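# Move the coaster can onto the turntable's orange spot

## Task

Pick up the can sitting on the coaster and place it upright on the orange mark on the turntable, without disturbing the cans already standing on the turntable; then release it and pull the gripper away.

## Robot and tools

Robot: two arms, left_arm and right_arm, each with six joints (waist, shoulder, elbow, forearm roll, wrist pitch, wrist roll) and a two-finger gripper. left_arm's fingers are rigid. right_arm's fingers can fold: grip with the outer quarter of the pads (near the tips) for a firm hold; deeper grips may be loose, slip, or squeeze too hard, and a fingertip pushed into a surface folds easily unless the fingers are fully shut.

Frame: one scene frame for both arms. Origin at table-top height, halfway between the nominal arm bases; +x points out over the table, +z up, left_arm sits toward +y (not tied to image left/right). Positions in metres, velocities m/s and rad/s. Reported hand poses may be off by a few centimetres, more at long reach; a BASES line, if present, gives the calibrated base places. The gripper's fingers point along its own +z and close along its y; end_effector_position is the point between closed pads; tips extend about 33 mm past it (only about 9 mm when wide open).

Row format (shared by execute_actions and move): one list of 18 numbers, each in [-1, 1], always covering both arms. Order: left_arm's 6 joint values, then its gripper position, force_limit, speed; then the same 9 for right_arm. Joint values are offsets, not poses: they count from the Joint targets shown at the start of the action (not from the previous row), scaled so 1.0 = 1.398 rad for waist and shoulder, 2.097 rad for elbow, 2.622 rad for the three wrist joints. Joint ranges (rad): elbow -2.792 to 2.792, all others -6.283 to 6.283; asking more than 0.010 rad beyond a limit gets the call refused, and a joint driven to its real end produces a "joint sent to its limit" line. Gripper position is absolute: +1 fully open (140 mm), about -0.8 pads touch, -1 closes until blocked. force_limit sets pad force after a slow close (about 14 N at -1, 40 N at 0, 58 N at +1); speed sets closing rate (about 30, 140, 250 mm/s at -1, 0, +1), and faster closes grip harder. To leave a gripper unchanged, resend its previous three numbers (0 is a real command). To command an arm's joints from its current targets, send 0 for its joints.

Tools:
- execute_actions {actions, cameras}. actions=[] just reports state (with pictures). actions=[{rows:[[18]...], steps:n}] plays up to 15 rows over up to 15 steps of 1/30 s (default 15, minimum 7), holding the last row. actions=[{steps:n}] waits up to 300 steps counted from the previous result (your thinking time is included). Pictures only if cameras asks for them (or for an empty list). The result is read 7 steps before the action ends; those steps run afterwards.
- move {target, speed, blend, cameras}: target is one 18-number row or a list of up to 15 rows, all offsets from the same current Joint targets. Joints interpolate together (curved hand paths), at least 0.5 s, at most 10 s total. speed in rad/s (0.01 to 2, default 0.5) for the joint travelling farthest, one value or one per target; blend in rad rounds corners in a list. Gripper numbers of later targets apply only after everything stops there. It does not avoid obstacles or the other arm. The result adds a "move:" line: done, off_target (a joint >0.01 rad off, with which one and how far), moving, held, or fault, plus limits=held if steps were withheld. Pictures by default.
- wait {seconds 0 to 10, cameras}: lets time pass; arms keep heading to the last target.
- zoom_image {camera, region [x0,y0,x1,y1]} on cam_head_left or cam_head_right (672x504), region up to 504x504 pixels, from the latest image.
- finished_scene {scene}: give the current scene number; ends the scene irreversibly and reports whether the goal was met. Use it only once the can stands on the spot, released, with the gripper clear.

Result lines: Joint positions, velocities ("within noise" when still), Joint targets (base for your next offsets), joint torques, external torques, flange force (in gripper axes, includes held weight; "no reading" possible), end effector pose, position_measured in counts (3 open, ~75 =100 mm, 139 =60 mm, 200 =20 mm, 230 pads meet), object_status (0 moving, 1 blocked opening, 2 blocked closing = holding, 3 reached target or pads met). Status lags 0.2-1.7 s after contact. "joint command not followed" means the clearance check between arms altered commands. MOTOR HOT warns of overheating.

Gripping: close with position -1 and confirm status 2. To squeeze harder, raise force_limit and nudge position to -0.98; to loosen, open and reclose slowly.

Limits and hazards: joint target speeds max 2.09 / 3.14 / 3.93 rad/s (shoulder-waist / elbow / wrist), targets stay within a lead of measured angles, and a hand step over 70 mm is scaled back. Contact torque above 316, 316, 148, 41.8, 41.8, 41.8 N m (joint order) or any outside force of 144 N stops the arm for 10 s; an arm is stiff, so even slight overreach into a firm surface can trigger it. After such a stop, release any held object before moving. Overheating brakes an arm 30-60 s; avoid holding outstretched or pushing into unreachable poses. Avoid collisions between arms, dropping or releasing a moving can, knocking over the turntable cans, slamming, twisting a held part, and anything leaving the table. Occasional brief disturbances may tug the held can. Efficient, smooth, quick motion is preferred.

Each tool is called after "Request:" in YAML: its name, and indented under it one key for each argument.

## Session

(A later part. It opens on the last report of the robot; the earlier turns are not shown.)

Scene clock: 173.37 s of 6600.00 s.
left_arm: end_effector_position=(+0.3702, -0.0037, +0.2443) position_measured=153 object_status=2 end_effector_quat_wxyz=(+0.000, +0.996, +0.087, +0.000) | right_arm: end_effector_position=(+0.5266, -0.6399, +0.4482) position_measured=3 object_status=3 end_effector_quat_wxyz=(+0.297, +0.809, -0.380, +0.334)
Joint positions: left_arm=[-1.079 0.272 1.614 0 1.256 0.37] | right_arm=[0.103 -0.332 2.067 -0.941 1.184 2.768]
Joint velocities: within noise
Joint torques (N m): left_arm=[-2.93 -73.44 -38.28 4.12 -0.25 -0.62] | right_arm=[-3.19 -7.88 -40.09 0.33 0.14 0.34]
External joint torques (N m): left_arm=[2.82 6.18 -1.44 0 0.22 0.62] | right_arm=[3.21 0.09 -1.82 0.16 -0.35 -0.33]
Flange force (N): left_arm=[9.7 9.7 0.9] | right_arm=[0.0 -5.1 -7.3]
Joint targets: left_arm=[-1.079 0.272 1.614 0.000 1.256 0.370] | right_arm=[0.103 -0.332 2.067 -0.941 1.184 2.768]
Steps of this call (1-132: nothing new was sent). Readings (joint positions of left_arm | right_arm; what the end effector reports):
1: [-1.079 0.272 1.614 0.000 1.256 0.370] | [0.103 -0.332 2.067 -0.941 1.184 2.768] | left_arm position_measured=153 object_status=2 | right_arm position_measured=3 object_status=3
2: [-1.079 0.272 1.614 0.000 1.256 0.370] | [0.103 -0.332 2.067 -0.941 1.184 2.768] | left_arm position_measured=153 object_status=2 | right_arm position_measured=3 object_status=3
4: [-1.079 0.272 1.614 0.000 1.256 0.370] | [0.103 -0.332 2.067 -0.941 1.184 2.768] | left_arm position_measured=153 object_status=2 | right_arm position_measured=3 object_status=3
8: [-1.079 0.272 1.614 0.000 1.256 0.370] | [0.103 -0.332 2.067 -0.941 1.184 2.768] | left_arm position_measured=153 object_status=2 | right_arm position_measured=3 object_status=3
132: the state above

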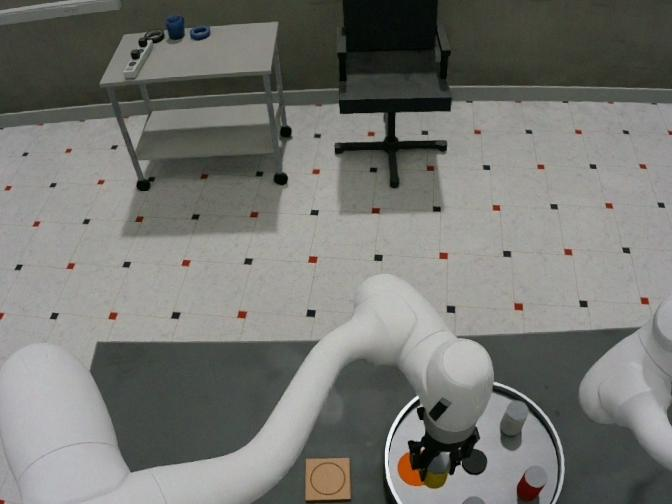

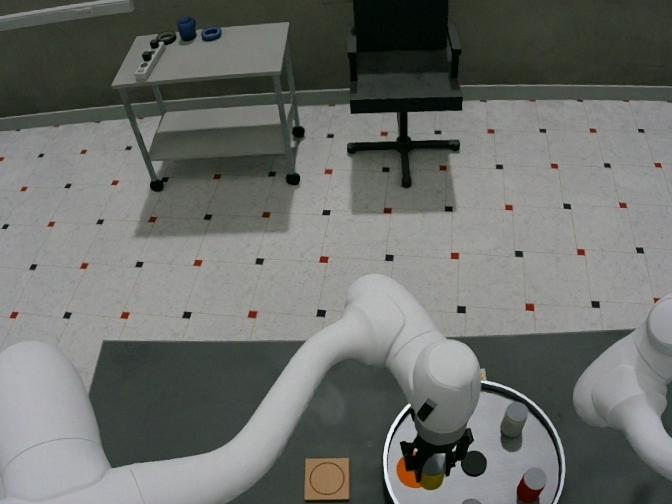

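Request:
execute_actions:
  actions:
    - {"steps": 300}
  cameras: []

Request:
execute_actions:
  actions:
    - {"steps": 113}
  cameras: []

Request:
execute_actions:
  actions:
    - {"rows": [[0,0.00014,0.00024,0,-0.00027,0,-1.0,0.5,-1.0,0,0,0,0,0,0,1.0,0.0,0.0],[0,0.00058,0.00094,0,-0.00106,0,-1.0,0.5,-1.0,0,0,0,0,0,0,1.0,0.0,0.0],[0,0.00130,0.00209,0,-0.00236,0,-1.0,0.5,-1.0,0,0,0,0,0,0,1.0,0.0,0.0],[0,0.00230,0.00367,0,-0.00416,0,-1.0,0.5,-1.0,0,0,0,0,0,0,1.0,0.0,0.0],[0,0.00359,0.00565,0,-0.00643,0,-1.0,0.5,-1.0,0,0,0,0,0,0,1.0,0.0,0.0],[0,0.00516,0.00800,0,-0.00915,0,-1.0,0.5,-1.0,0,0,0,0,0,0,1.0,0.0,0.0],[0,0.00700,0.01067,0,-0.01227,0,-1.0,0.5,-1.0,0,0,0,0,0,0,1.0,0.0,0.0],[0,0.00910,0.01362,0,-0.01574,0,-1.0,0.5,-1.0,0,0,0,0,0,0,1.0,0.0,0.0],[0,0.01146,0.01679,0,-0.01954,0,-1.0,0.5,-1.0,0,0,0,0,0,0,1.0,0.0,0.0],[0,0.01405,0.02013,0,-0.02359,0,-1.0,0.5,-1.0,0,0,0,0,0,0,1.0,0.0,0.0],[0,0.01685,0.02359,0,-0.02785,0,-1.0,0.5,-1.0,0,0,0,0,0,0,1.0,0.0,0.0],[0,0.01983,0.02711,0,-0.03226,0,-1.0,0.5,-1.0,0,0,0,0,0,0,1.0,0.0,0.0],[0,0.02296,0.03064,0,-0.03675,0,-1.0,0.5,-1.0,0,0,0,0,0,0,1.0,0.0,0.0],[0,0.02621,0.03414,0,-0.04128,0,-1.0,0.5,-1.0,0,0,0,0,0,0,1.0,0.0,0.0],[0,0.02952,0.03755,0,-0.04577,0,-1.0,0.5,-1.0,0,0,0,0,0,0,1.0,0.0,0.0]], "steps": 15}
  cameras: []

Request:
execute_actions:
  actions:
    - {"rows": [[0,0.00333,0.00328,0,-0.00440,0,-1.0,0.5,-1.0,0,0,0,0,0,0,1.0,0.0,0.0],[0,0.00662,0.00639,0,-0.00864,0,-1.0,0.5,-1.0,0,0,0,0,0,0,1.0,0.0,0.0],[0,0.00983,0.00929,0,-0.01267,0,-1.0,0.5,-1.0,0,0,0,0,0,0,1.0,0.0,0.0],[0,0.01289,0.01196,0,-0.01644,0,-1.0,0.5,-1.0,0,0,0,0,0,0,1.0,0.0,0.0],[0,0.01575,0.01437,0,-0.01989,0,-1.0,0.5,-1.0,0,0,0,0,0,0,1.0,0.0,0.0],[0,0.01836,0.01649,0,-0.02298,0,-1.0,0.5,-1.0,0,0,0,0,0,0,1.0,0.0,0.0],[0,0.02066,0.01832,0,-0.02567,0,-1.0,0.5,-1.0,0,0,0,0,0,0,1.0,0.0,0.0],[0,0.02262,0.01983,0,-0.02792,0,-1.0,0.5,-1.0,0,0,0,0,0,0,1.0,0.0,0.0],[0,0.02418,0.02102,0,-0.02970,0,-1.0,0.5,-1.0,0,0,0,0,0,0,1.0,0.0,0.0],[0,0.02532,0.02187,0,-0.03099,0,-1.0,0.5,-1.0,0,0,0,0,0,0,1.0,0.0,0.0],[0,0.02601,0.02238,0,-0.03177,0,-1.0,0.5,-1.0,0,0,0,0,0,0,1.0,0.0,0.0],[0,0.02625,0.02255,0,-0.03203,0,-1.0,0.5,-1.0,0,0,0,0,0,0,1.0,0.0,0.0],[0.00016,0.02624,0.02256,0,-0.03203,0,-1.0,0.5,-1.0,0,0,0,0,0,0,1.0,0.0,0.0],[0.00062,0.02624,0.02256,0,-0.03203,0,-1.0,0.5,-1.0,0,0,0,0,0,0,1.0,0.0,0.0],[0.00139,0.02623,0.02257,0,-0.03204,0,-1.0,0.5,-1.0,0,0,0,0,0,0,1.0,0.0,0.0]], "steps": 15}
  cameras: []

Request:
execute_actions:
  actions:
    - {"rows": [[0.00108,0,0,0,0,0,-1.0,0.5,-1.0,0,0,0,0,0,0,1.0,0.0,0.0],[0.00248,0.00001,-0.00001,0,0,0,-1.0,0.5,-1.0,0,0,0,0,0,0,1.0,0.0,0.0],[0.00418,0.00012,0.00001,0,-0.00007,0,-1.0,0.5,-1.0,0,0,0,0,0,0,1.0,0.0,0.0],[0.00619,0.00041,0.00010,0,-0.00030,0,-1.0,0.5,-1.0,0,0,0,0,0,0,1.0,0.0,0.0],[0.00850,0.00089,0.00021,0,-0.00065,0,-1.0,0.5,-1.0,0,0,0,0,0,0,1.0,0.0,0.0],[0.01113,0.00151,0.00034,0,-0.00107,0,-1.0,0.5,-1.0,0,0,0,0,0,0,1.0,0.0,0.0],[0.01405,0.00228,0.00040,0,-0.00153,0,-1.0,0.5,-1.0,0,0,0,0,0,0,1.0,0.0,0.0],[0.01728,0.00317,0.00034,0,-0.00196,0,-1.0,0.5,-1.0,0,0,0,0,0,0,1.0,0.0,0.0],[0.02082,0.00416,0.00012,0,-0.00231,0,-1.0,0.5,-1.0,0,0,0,0,0,0,1.0,0.0,0.0],[0.02449,0.00521,-0.00031,0,-0.00253,0,-1.0,0.5,-1.0,0,0,0,0,0,0,1.0,0.0,0.0],[0.02813,0.00623,-0.00093,0,-0.00258,0,-1.0,0.5,-1.0,0,0,0,0,0,0,1.0,0.0,0.0],[0.03174,0.00723,-0.00177,0,-0.00244,0,-1.0,0.5,-1.0,0,0,0,0,0,0,1.0,0.0,0.0],[0.03531,0.00827,-0.00278,0,-0.00220,0,0.3,0.5,1.0,0,0,0,0,0,0,1.0,0.0,0.0],[0.03886,0.00942,-0.00389,0,-0.00192,0,0.3,0.5,1.0,0,0,0,0,0,0,1.0,0.0,0.0],[0.04238,0.01068,-0.00511,0,-0.00162,0,0.3,0.5,1.0,0,0,0,0,0,0,1.0,0.0,0.0]], "steps": 15}
  cameras: []

Request:
execute_actions:
  actions:
    - {"rows": [[0.00347,0.00138,-0.00133,0,0.00033,0,0.3,0.5,1.0,0,0,0,0,0,0,1.0,0.0,0.0],[0.00689,0.00286,-0.00277,0,0.00069,0,0.3,0.5,1.0,0,0,0,0,0,0,1.0,0.0,0.0],[0.01026,0.00444,-0.00430,0,0.00108,0,0.3,0.5,1.0,0,0,0,0,0,0,1.0,0.0,0.0],[0.01357,0.00612,-0.00594,0,0.00149,0,0.3,0.5,1.0,0,0,0,0,0,0,1.0,0.0,0.0],[0.01684,0.00791,-0.00769,0,0.00193,0,0.3,0.5,1.0,0,0,0,0,0,0,1.0,0.0,0.0],[0.02005,0.00981,-0.00954,0,0.00240,0,0.3,0.5,1.0,0,0,0,0,0,0,1.0,0.0,0.0],[0.02319,0.01180,-0.01149,0,0.00289,0,0.3,0.5,1.0,0,0,0,0,0,0,1.0,0.0,0.0],[0.02626,0.01389,-0.01353,0,0.00342,0,0.3,0.5,1.0,0,0,0,0,0,0,1.0,0.0,0.0],[0.02926,0.01607,-0.01567,0,0.00397,0,0.3,0.5,1.0,0,0,0,0,0,0,1.0,0.0,0.0],[0.03219,0.01833,-0.01791,0,0.00455,0,0.3,0.5,1.0,0,0,0,0,0,0,1.0,0.0,0.0],[0.03505,0.02069,-0.02023,0,0.00515,0,0.3,0.5,1.0,0,0,0,0,0,0,1.0,0.0,0.0],[0.03783,0.02315,-0.02266,0,0.00578,0,0.3,0.5,1.0,0,0,0,0,0,0,1.0,0.0,0.0],[0.04043,0.02536,-0.02524,0,0.00666,0,0.3,0.5,1.0,0,0,0,0,0,0,1.0,0.0,0.0],[0.04273,0.02699,-0.02801,0,0.00801,0,0.3,0.5,1.0,0,0,0,0,0,0,1.0,0.0,0.0],[0.04475,0.02804,-0.03096,0,0.00981,0,0.3,0.5,1.0,0,0,0,0,0,0,1.0,0.0,0.0]], "steps": 15}
  cameras: ["cam_head_left"]

Request:
execute_actions:
  actions:
    - {"rows": [[0.00177,0.00047,-0.00310,0,0.00223,0,0.3,0.5,1.0,0,0,0,0,0,0,1.0,0.0,0.0],[0.00330,0.00038,-0.00633,0,0.00486,0,0.3,0.5,1.0,0,0,0,0,0,0,1.0,0.0,0.0],[0.00459,-0.00024,-0.00967,0,0.00786,0,0.3,0.5,1.0,0,0,0,0,0,0,1.0,0.0,0.0],[0.00567,-0.00137,-0.01309,0,0.01119,0,0.3,0.5,1.0,0,0,0,0,0,0,1.0,0.0,0.0],[0.00654,-0.00295,-0.01656,0,0.01482,0,0.3,0.5,1.0,0,0,0,0,0,0,1.0,0.0,0.0],[0.00720,-0.00496,-0.02006,0,0.01869,0,0.3,0.5,1.0,0,0,0,0,0,0,1.0,0.0,0.0],[0.00768,-0.00734,-0.02355,0,0.02275,0,0.3,0.5,1.0,0,0,0,0,0,0,1.0,0.0,0.0],[0.00796,-0.01004,-0.02701,0,0.02695,0,0.3,0.5,1.0,0,0,0,0,0,0,1.0,0.0,0.0],[0.00805,-0.01302,-0.03039,0,0.03124,0,0.3,0.5,1.0,0,0,0,0,0,0,1.0,0.0,0.0],[0.00805,-0.01610,-0.03378,0,0.03560,0,0.3,0.5,1.0,0,0,0,0,0,0,1.0,0.0,0.0],[0.00805,-0.01911,-0.03725,0,0.03999,0,0.3,0.5,1.0,0,0,0,0,0,0,1.0,0.0,0.0],[0.00805,-0.02203,-0.04077,0,0.04435,0,0.3,0.5,1.0,0,0,0,0,0,0,1.0,0.0,0.0],[0.00805,-0.02480,-0.04428,0,0.04864,0,0.3,0.5,1.0,0,0,0,0,0,0,1.0,0.0,0.0],[0.00805,-0.02740,-0.04773,0,0.05278,0,0.3,0.5,1.0,0,0,0,0,0,0,1.0,0.0,0.0],[0.00805,-0.02981,-0.05106,0,0.05673,0,0.3,0.5,1.0,0,0,0,0,0,0,1.0,0.0,0.0]], "steps": 15}
  cameras: []

Request:
execute_actions:
  actions:
    - {"rows": [[0,-0.00219,-0.00316,0,0.00370,0,0.3,0.5,1.0,0,0,0,0,0,0,1.0,0.0,0.0],[0,-0.00414,-0.00610,0,0.00709,0,0.3,0.5,1.0,0,0,0,0,0,0,1.0,0.0,0.0],[0,-0.00585,-0.00877,0,0.01013,0,0.3,0.5,1.0,0,0,0,0,0,0,1.0,0.0,0.0],[0,-0.00730,-0.01111,0,0.01278,0,0.3,0.5,1.0,0,0,0,0,0,0,1.0,0.0,0.0],[0,-0.00849,-0.01310,0,0.01500,0,0.3,0.5,1.0,0,0,0,0,0,0,1.0,0.0,0.0],[0,-0.00942,-0.01468,0,0.01676,0,0.3,0.5,1.0,0,0,0,0,0,0,1.0,0.0,0.0],[0,-0.01009,-0.01583,0,0.01804,0,0.3,0.5,1.0,0,0,0,0,0,0,1.0,0.0,0.0],[0,-0.01049,-0.01653,0,0.01881,0,0.3,0.5,1.0,0,0,0,0,0,0,1.0,0.0,0.0],[0,-0.01062,-0.01676,0,0.01907,0,0.3,0.5,1.0,0,0,0,0,0,0,1.0,0.0,0.0]], "steps": 9}
  cameras: ["cam_head_left", "cam_head_right"]

Scene clock: 183.37 s of 6600.00 s.
left_arm: end_effector_position=(+0.3702, -0.0037, +0.2443) position_measured=153 object_status=2 end_effector_quat_wxyz=(+0.000, +0.996, +0.087, +0.000) | right_arm: end_effector_position=(+0.5266, -0.6399, +0.4482) position_measured=3 object_status=3 end_effector_quat_wxyz=(+0.297, +0.809, -0.380, +0.334)
Joint positions: left_arm=[-1.079 0.272 1.614 0 1.256 0.37] | right_arm=[0.103 -0.332 2.067 -0.941 1.184 2.768]
Joint velocities: within noise
Joint torques (N m): left_arm=[-3.09 -72.9 -38.46 4.09 -0.19 -0.52] | right_arm=[-3.42 -7.96 -40.06 0.22 0.1 0.27]
External joint torques (N m): left_arm=[3.02 5.55 -1.37 0.03 0.16 0.52] | right_arm=[3.5 0.04 -1.85 0.27 -0.31 -0.26]
Flange force (N): left_arm=[9.3 8.5 0.8] | right_arm=[-0.4 -5.5 -8.1]
Joint targets: left_arm=[-1.079 0.272 1.614 0.000 1.256 0.370] | right_arm=[0.103 -0.332 2.067 -0.941 1.184 2.768]
Steps of this call (1-300: nothing new was sent). Readings (joint positions of left_arm | right_arm; what the end effector reports):
1: [-1.079 0.272 1.614 0.000 1.256 0.370] | [0.103 -0.332 2.067 -0.941 1.184 2.768] | left_arm position_measured=153 object_status=2 | right_arm position_measured=3 object_status=3
2: [-1.079 0.272 1.614 0.000 1.256 0.370] | [0.103 -0.332 2.067 -0.941 1.184 2.768] | left_arm position_measured=153 object_status=2 | right_arm position_measured=3 object_status=3
4: [-1.079 0.272 1.614 0.000 1.256 0.370] | [0.103 -0.332 2.067 -0.941 1.184 2.768] | left_arm position_measured=153 object_status=2 | right_arm position_measured=3 object_status=3
8: [-1.079 0.272 1.614 0.000 1.256 0.370] | [0.103 -0.332 2.067 -0.941 1.184 2.768] | left_arm position_measured=153 object_status=2 | right_arm position_measured=3 object_status=3
300: the state above
No camera images: "cameras" was empty.

Scene clock: 187.13 s of 6600.00 s.
left_arm: end_effector_position=(+0.3702, -0.0037, +0.2443) position_measured=153 object_status=2 end_effector_quat_wxyz=(+0.000, +0.996, +0.087, +0.000) | right_arm: end_effector_position=(+0.5266, -0.6399, +0.4482) position_measured=3 object_status=3 end_effector_quat_wxyz=(+0.297, +0.809, -0.380, +0.334)
Joint positions: left_arm=[-1.079 0.272 1.614 0 1.256 0.37] | right_arm=[0.103 -0.332 2.067 -0.941 1.184 2.768]
Joint velocities: within noise
Joint torques (N m): left_arm=[-3.11 -73.29 -38.22 4.18 -0.22 -0.62] | right_arm=[-3.77 -8.32 -40.36 0.31 0.07 0.29]
External joint torques (N m): left_arm=[3.02 6.15 -1.5 -0.06 0.19 0.62] | right_arm=[3.65 0.57 -1.54 0.17 -0.27 -0.28]
Flange force (N): left_arm=[10.0 9.6 0.9] | right_arm=[-0.9 -6.4 -8.0]
Joint targets: left_arm=[-1.079 0.272 1.614 0.000 1.256 0.370] | right_arm=[0.103 -0.332 2.067 -0.941 1.184 2.768]
Steps of this call (1-113: nothing new was sent). Readings (joint positions of left_arm | right_arm; what the end effector reports):
1: [-1.079 0.272 1.614 0.000 1.256 0.370] | [0.103 -0.332 2.067 -0.941 1.184 2.768] | left_arm position_measured=153 object_status=2 | right_arm position_measured=3 object_status=3
2: [-1.079 0.272 1.614 0.000 1.256 0.370] | [0.103 -0.332 2.067 -0.941 1.184 2.768] | left_arm position_measured=153 object_status=2 | right_arm position_measured=3 object_status=3
4: [-1.079 0.272 1.614 0.000 1.256 0.370] | [0.103 -0.332 2.067 -0.941 1.184 2.768] | left_arm position_measured=153 object_status=2 | right_arm position_measured=3 object_status=3
8: [-1.079 0.272 1.614 0.000 1.256 0.370] | [0.103 -0.332 2.067 -0.941 1.184 2.768] | left_arm position_measured=153 object_status=2 | right_arm position_measured=3 object_status=3
113: the state above
No camera images: "cameras" was empty.

Scene clock: 187.40 s of 6600.00 s.
left_arm: end_effector_position=(+0.3703, -0.0037, +0.2293) position_measured=153 object_status=2 end_effector_quat_wxyz=(+0.000, +0.996, +0.087, +0.000) end_effector_velocity=(+0.000, +0.000, -0.131) end_effector_angular_velocity=(+0.001, +0.000, +0.001) | right_arm: end_effector_position=(+0.5266, -0.6399, +0.4482) position_measured=3 object_status=3 end_effector_quat_wxyz=(+0.297, +0.809, -0.380, +0.334)
Joint positions: left_arm=[-1.079 0.279 1.632 0 1.23 0.37] | right_arm=[0.103 -0.332 2.067 -0.941 1.184 2.768]
Joint velocities: left_arm=[0 0.071 0.154 0 -0.224 -0.001] | right_arm=[within noise]
Joint torques (N m): left_arm=[-3.43 -69.19 -36.75 3.88 -0.35 -0.57] | right_arm=[-2.81 -7.9 -40.04 0.29 0.15 0.22]
External joint torques (N m): left_arm=[3.18 4.95 -0.72 0 0.32 0.57] | right_arm=[2.71 -0.01 -1.82 0.19 -0.35 -0.2]
Flange force (N): left_arm=[8.7 6.4 1.3] | right_arm=[0.3 -4.4 -6.3]
Joint targets: left_arm=[-1.079 0.313 1.692 0.000 1.136 0.370] | right_arm=[0.103 -0.332 2.067 -0.941 1.184 2.768]
Steps of this call (1-8: this action's first 8). Readings (joint positions of left_arm | right_arm; what the end effector reports):
1: [-1.079 0.272 1.614 0.000 1.256 0.370] | [0.103 -0.332 2.067 -0.941 1.184 2.768] | left_arm position_measured=153 object_status=2 | right_arm position_measured=3 object_status=3
2: [-1.079 0.272 1.614 0.000 1.256 0.370] | [0.103 -0.332 2.067 -0.941 1.184 2.768] | left_arm position_measured=153 object_status=2 | right_arm position_measured=3 object_status=3
4: [-1.079 0.273 1.617 0.000 1.252 0.370] | [0.103 -0.332 2.067 -0.941 1.184 2.768] | left_arm position_measured=153 object_status=2 | right_arm position_measured=3 object_status=3
8: the state above
No camera images: "cameras" was empty.

Scene clock: 187.90 s of 6600.00 s.
left_arm: end_effector_position=(+0.3702, -0.0036, +0.1389) position_measured=153 object_status=2 end_effector_quat_wxyz=(+0.000, +0.996, +0.087, +0.000) end_effector_velocity=(+0.000, +0.000, -0.136) end_effector_angular_velocity=(+0.000, +0.000, +0.001) | right_arm: end_effector_position=(+0.5266, -0.6399, +0.4482) position_measured=3 object_status=3 end_effector_quat_wxyz=(+0.297, +0.809, -0.380, +0.334)
Joint positions: left_arm=[-1.079 0.339 1.727 0 1.075 0.37] | right_arm=[0.103 -0.332 2.067 -0.941 1.184 2.768]
Joint velocities: left_arm=[0 0.105 0.127 0 -0.232 -0.001] | right_arm=[within noise]
Joint torques (N m): left_arm=[-2.16 -80.62 -37.02 3.95 -0.3 -0.66] | right_arm=[-3.26 -8.37 -40.16 0.34 0.15 0.32]
External joint torques (N m): left_arm=[2.51 5.45 -1.68 0.06 0.28 0.66] | right_arm=[3.27 0.58 -1.81 0.16 -0.36 -0.31]
Flange force (N): left_arm=[8.9 8.8 2.2] | right_arm=[0.1 -6.0 -7.1]
Joint targets: left_arm=[-1.077 0.350 1.740 0.000 1.052 0.370] | right_arm=[0.103 -0.332 2.067 -0.941 1.184 2.768]
Steps of this call (1-7: your previous action's last 7; 8-15: this action's first 8). Readings (joint positions of left_arm | right_arm; what the end effector reports):
8: [-1.079 0.309 1.686 0.000 1.146 0.370] | [0.103 -0.332 2.067 -0.941 1.184 2.768] | left_arm position_measured=153 object_status=2 | right_arm position_measured=3 object_status=3
9: [-1.079 0.313 1.693 0.000 1.136 0.370] | [0.103 -0.332 2.067 -0.941 1.184 2.768] | left_arm position_measured=153 object_status=2 | right_arm position_measured=3 object_status=3
11: [-1.079 0.323 1.707 0.000 1.112 0.370] | [0.103 -0.332 2.067 -0.941 1.184 2.768] | left_arm position_measured=153 object_status=2 | right_arm position_measured=3 object_status=3
15: the state above
No camera images: "cameras" was empty.

Scene clock: 188.40 s of 6600.00 s.
left_arm: end_effector_position=(+0.3811, +0.0032, +0.1234) position_measured=153 object_status=2 end_effector_quat_wxyz=(+0.000, +0.995, +0.096, +0.000) end_effector_velocity=(+0.070, +0.041, -0.024) end_effector_angular_velocity=(+0.002, +0.001, +0.116) | right_arm: end_effector_position=(+0.5266, -0.6399, +0.4482) position_measured=3 object_status=3 end_effector_quat_wxyz=(+0.297, +0.809, -0.380, +0.334)
Joint positions: left_arm=[-1.06 0.352 1.741 0 1.049 0.37] | right_arm=[0.103 -0.332 2.067 -0.941 1.184 2.768]
Joint velocities: left_arm=[0.116 0.029 0.006 0 -0.033 -0.001] | right_arm=[within noise]
Joint torques (N m): left_arm=[-1.37 -78.63 -35.01 3.79 -0.43 -0.59] | right_arm=[-2.88 -8.77 -40.07 0.27 0.08 0.22]
External joint torques (N m): left_arm=[2.81 7.96 -0.88 -0.02 0.39 0.59] | right_arm=[2.85 0.63 -1.92 0.21 -0.28 -0.21]
Flange force (N): left_arm=[10.0 10.4 5.1] | right_arm=[0.7 -5.7 -6.5]
Joint targets: left_arm=[-1.017 0.364 1.729 0.000 1.048 0.370] | right_arm=[0.103 -0.332 2.067 -0.941 1.184 2.768]
Steps of this call (1-7: your previous action's last 7; 8-15: this action's first 8). Readings (joint positions of left_arm | right_arm; what the end effector reports):
8: [-1.077 0.349 1.740 0.000 1.052 0.370] | [0.103 -0.332 2.067 -0.941 1.184 2.768] | left_arm position_measured=153 object_status=2 | right_arm position_measured=3 object_status=3
9: [-1.076 0.349 1.740 0.000 1.052 0.370] | [0.103 -0.332 2.067 -0.941 1.184 2.768] | left_arm position_measured=153 object_status=2 | right_arm position_measured=3 object_status=3
11: [-1.072 0.350 1.740 0.000 1.052 0.370] | [0.103 -0.332 2.067 -0.941 1.184 2.768] | left_arm position_measured=153 object_status=2 | right_arm position_measured=3 object_status=3
15: the state above
No camera images: "cameras" was empty.

Scene clock: 188.90 s of 6600.00 s.
left_arm: end_effector_position=(+0.4310, +0.0197, +0.1201) position_measured=91 object_status=0 end_effector_quat_wxyz=(+0.000, +0.991, +0.132, +0.000) end_effector_velocity=(+0.109, +0.013, +0.001) end_effector_angular_velocity=(-0.002, -0.001, +0.135) | right_arm: end_effector_position=(+0.5266, -0.6399, +0.4482) position_measured=3 object_status=3 end_effector_quat_wxyz=(+0.297, +0.809, -0.380, +0.334)
Joint positions: left_arm=[-0.989 0.379 1.708 0 1.054 0.37] | right_arm=[0.103 -0.332 2.067 -0.941 1.184 2.768]
Joint velocities: left_arm=[0.134 0.083 -0.123 -0.001 0.038 -0.001] | right_arm=[within noise]
Joint torques (N m): left_arm=[-2.2 -78.21 -34.42 3.67 -0.39 -0.55] | right_arm=[-2.7 -8.07 -40.16 0.27 0.08 0.2]
External joint torques (N m): left_arm=[1.56 4.51 -2.23 0.12 0.34 0.56] | right_arm=[2.64 0.45 -1.8 0.22 -0.29 -0.19]
Flange force (N): left_arm=[7.3 9.2 1.1] | right_arm=[0.6 -5.1 -6.0]
Joint targets: left_arm=[-0.955 0.404 1.664 0.000 1.074 0.370] | right_arm=[0.103 -0.332 2.067 -0.941 1.184 2.768]
Steps of this call (1-7: your previous action's last 7; 8-15: this action's first 8). Readings (joint positions of left_arm | right_arm; what the end effector reports):
8: [-1.021 0.363 1.731 0.000 1.047 0.370] | [0.103 -0.332 2.067 -0.941 1.184 2.768] | left_arm position_measured=140 object_status=0 | right_arm position_measured=3 object_status=3
9: [-1.017 0.365 1.729 0.000 1.048 0.370] | [0.103 -0.332 2.067 -0.941 1.184 2.768] | left_arm position_measured=127 object_status=0 | right_arm position_measured=3 object_status=3
11: [-1.007 0.369 1.722 0.000 1.050 0.370] | [0.103 -0.332 2.067 -0.941 1.184 2.768] | left_arm position_measured=102 object_status=0 | right_arm position_measured=3 object_status=3
15: the state above
Images, in order (width x height): cam_head_left 672x504.

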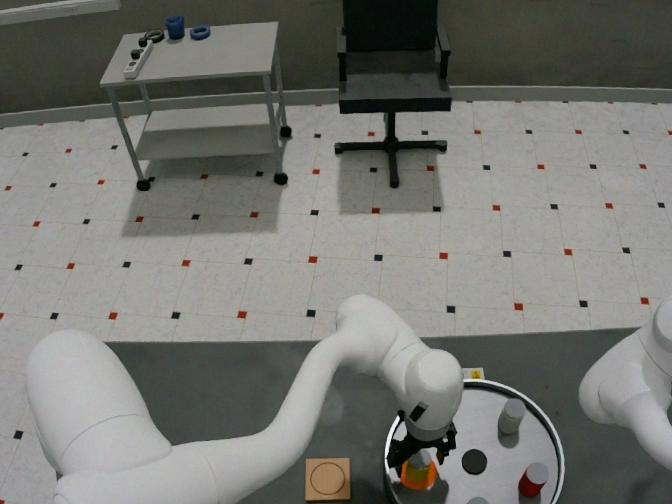

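Scene clock: 189.40 s of 6600.00 s.
left_arm: end_effector_position=(+0.4725, +0.0182, +0.1504) position_measured=91 object_status=3 end_effector_quat_wxyz=(+0.000, +0.988, +0.154, +0.000) end_effector_velocity=(+0.027, -0.004, +0.175) end_effector_angular_velocity=(+0.001, -0.001, +0.025) | right_arm: end_effector_position=(+0.5266, -0.6399, +0.4482) position_measured=3 object_status=3 end_effector_quat_wxyz=(+0.297, +0.809, -0.380, +0.334)
Joint positions: left_arm=[-0.945 0.396 1.621 0 1.124 0.37] | right_arm=[0.103 -0.332 2.067 -0.941 1.184 2.768]
Joint velocities: left_arm=[0.024 -0.091 -0.212 0.001 0.304 -0.001] | right_arm=[within noise]
Joint torques (N m): left_arm=[-3.44 -85.07 -36.69 4.03 -0.2 -0.64] | right_arm=[-3.53 -8.14 -40.01 0.38 0.15 0.29]
External joint torques (N m): left_arm=[2.81 3.3 -2.38 -0.01 0.2 0.64] | right_arm=[3.72 0.19 -1.89 0.12 -0.36 -0.28]
Flange force (N): left_arm=[8.4 7.5 -0.3] | right_arm=[-0.6 -6.1 -8.3]
Joint targets: left_arm=[-0.944 0.362 1.557 0.000 1.222 0.370] | right_arm=[0.103 -0.332 2.067 -0.941 1.184 2.768]
Steps of this call (1-7: your previous action's last 7; 8-15: this action's first 8). Readings (joint positions of left_arm | right_arm; what the end effector reports):
8: [-0.957 0.402 1.668 0.000 1.071 0.370] | [0.103 -0.332 2.067 -0.941 1.184 2.768] | left_arm position_measured=91 object_status=3 | right_arm position_measured=3 object_status=3
9: [-0.955 0.404 1.663 0.000 1.075 0.370] | [0.103 -0.332 2.067 -0.941 1.184 2.768] | left_arm position_measured=91 object_status=3 | right_arm position_measured=3 object_status=3
11: [-0.950 0.404 1.649 0.000 1.089 0.370] | [0.103 -0.332 2.067 -0.941 1.184 2.768] | left_arm position_measured=91 object_status=3 | right_arm position_measured=3 object_status=3
15: the state above
No camera images: "cameras" was empty.

Scene clock: 189.70 s of 6600.00 s.
left_arm: end_effector_position=(+0.4743, +0.0175, +0.2094) position_measured=91 object_status=3 end_effector_quat_wxyz=(+0.000, +0.988, +0.154, +0.000) end_effector_velocity=(+0.000, -0.001, +0.181) end_effector_angular_velocity=(+0.001, +0.000, +0.000) | right_arm: end_effector_position=(+0.5266, -0.6399, +0.4482) position_measured=3 object_status=3 end_effector_quat_wxyz=(+0.297, +0.809, -0.380, +0.334)
Joint positions: left_arm=[-0.944 0.362 1.557 0 1.223 0.37] | right_arm=[0.103 -0.332 2.067 -0.941 1.184 2.768]
Joint velocities: left_arm=[0 -0.098 -0.206 0 0.305 0] | right_arm=[within noise]
Joint torques (N m): left_arm=[-3.53 -78.74 -34.82 3.91 -0.1 -0.54] | right_arm=[-3.04 -8.31 -40.32 0.25 0.18 0.25]
External joint torques (N m): left_arm=[3.45 6.03 -3 0.01 0.07 0.54] | right_arm=[2.98 0.67 -1.47 0.23 -0.38 -0.24]
Flange force (N): left_arm=[11.3 12.4 -0.2] | right_arm=[-0.2 -5.6 -6.2]
Joint targets: left_arm=[-0.944 0.347 1.522 0.000 1.272 0.370] | right_arm=[0.103 -0.332 2.067 -0.941 1.184 2.768]
Steps of this call (1-7: your previous action's last 7; 8-9: this action's first 2). Readings (joint positions of left_arm | right_arm; what the end effector reports):
8: [-0.944 0.365 1.563 0.000 1.214 0.370] | [0.103 -0.332 2.067 -0.941 1.184 2.768] | left_arm position_measured=91 object_status=3 | right_arm position_measured=3 object_status=3
9: the state above

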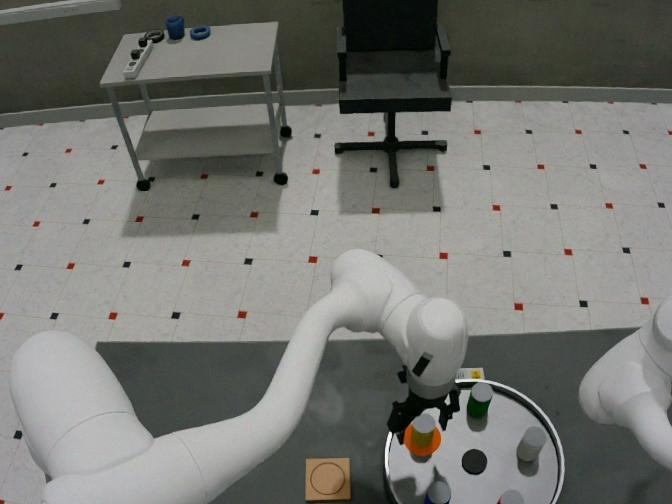

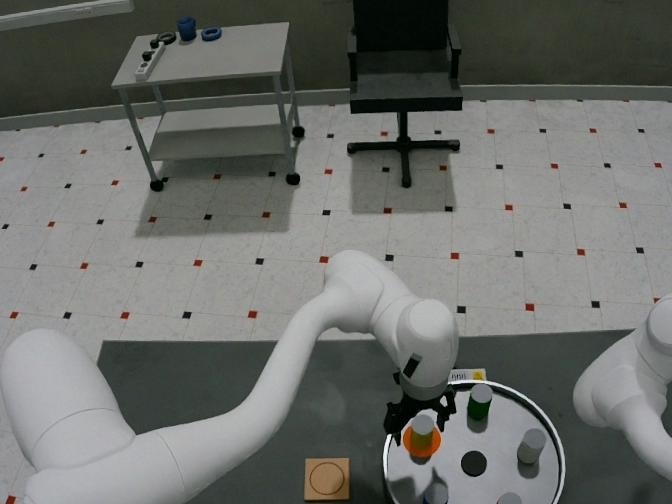

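Request:
move:
  target: [0.071181, -0.317649, 0.144688, 0, 0.05366, 0, 0.3, 0.5, 1.0, 0, 0, 0, 0, 0, 0, 1.0, 0.0, 0.0]
  speed: 0.5
  cameras: ["cam_head_left", "cam_head_right"]

Scene clock: 191.43 s of 6600.00 s.
left_arm: end_effector_position=(+0.3495, +0.2495, +0.3493) position_measured=91 object_status=3 end_effector_quat_wxyz=(+0.000, +0.979, +0.203, +0.000) | right_arm: end_effector_position=(+0.5266, -0.6399, +0.4482) position_measured=3 object_status=3 end_effector_quat_wxyz=(+0.297, +0.809, -0.380, +0.334)
Joint positions: left_arm=[-0.844 -0.097 1.825 0 1.413 0.37] | right_arm=[0.103 -0.332 2.067 -0.941 1.184 2.768]
Joint velocities: within noise
Joint torques (N m): left_arm=[-2.76 -34.66 -38.68 4.25 -0.22 -0.47] | right_arm=[-3.16 -8.52 -40.28 0.3 0.11 0.27]
External joint torques (N m): left_arm=[2.78 3.52 -2.41 0.01 0.19 0.47] | right_arm=[3.11 0.67 -1.48 0.18 -0.3 -0.27]
Flange force (N): left_arm=[10.1 6.1 -3.2] | right_arm=[-0.3 -5.8 -6.6]
Joint targets: left_arm=[-0.844 -0.097 1.825 0.000 1.413 0.370] | right_arm=[0.103 -0.332 2.067 -0.941 1.184 2.768]
Kept back: nothing.
move: done

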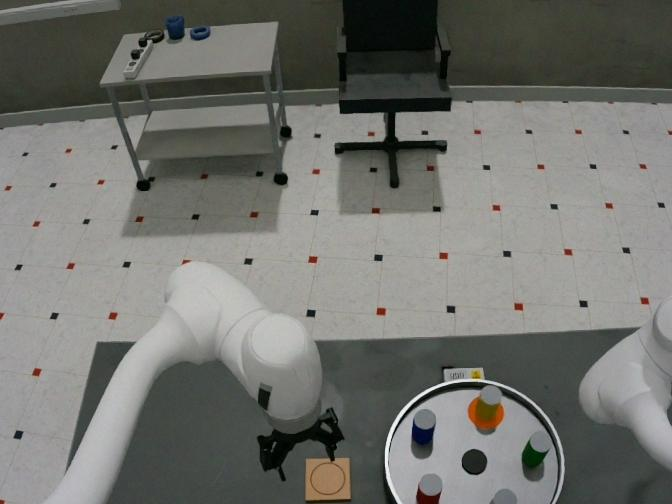

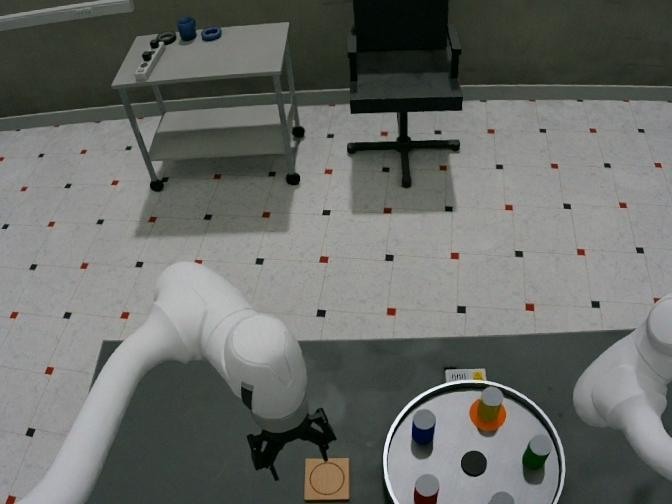

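Request:
zoom_image:
  camera: "cam_head_left"
  region: [380, 370, 570, 504]

Request:
zoom_image:
  camera: "cam_head_left"
  region: [456, 380, 520, 444]

Scaled by 2.653.

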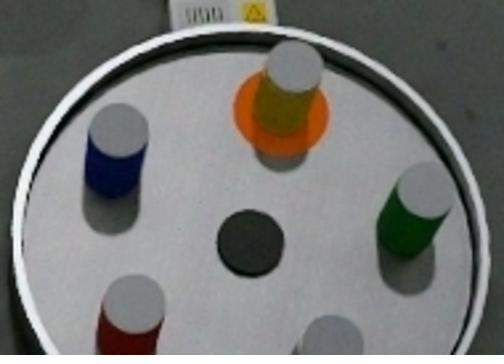

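Scaled by 7.875.

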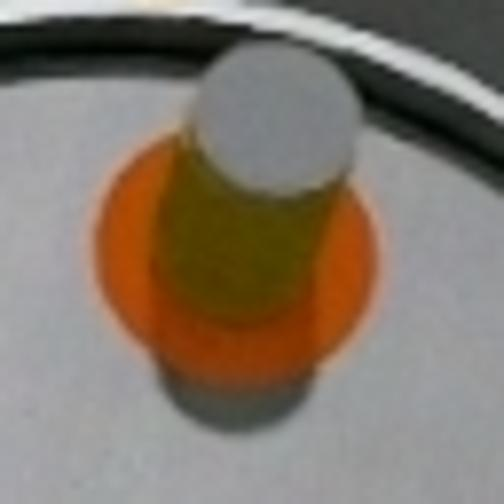

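Request:
finished_scene:
  scene: 1

The scene is finished: the task was done.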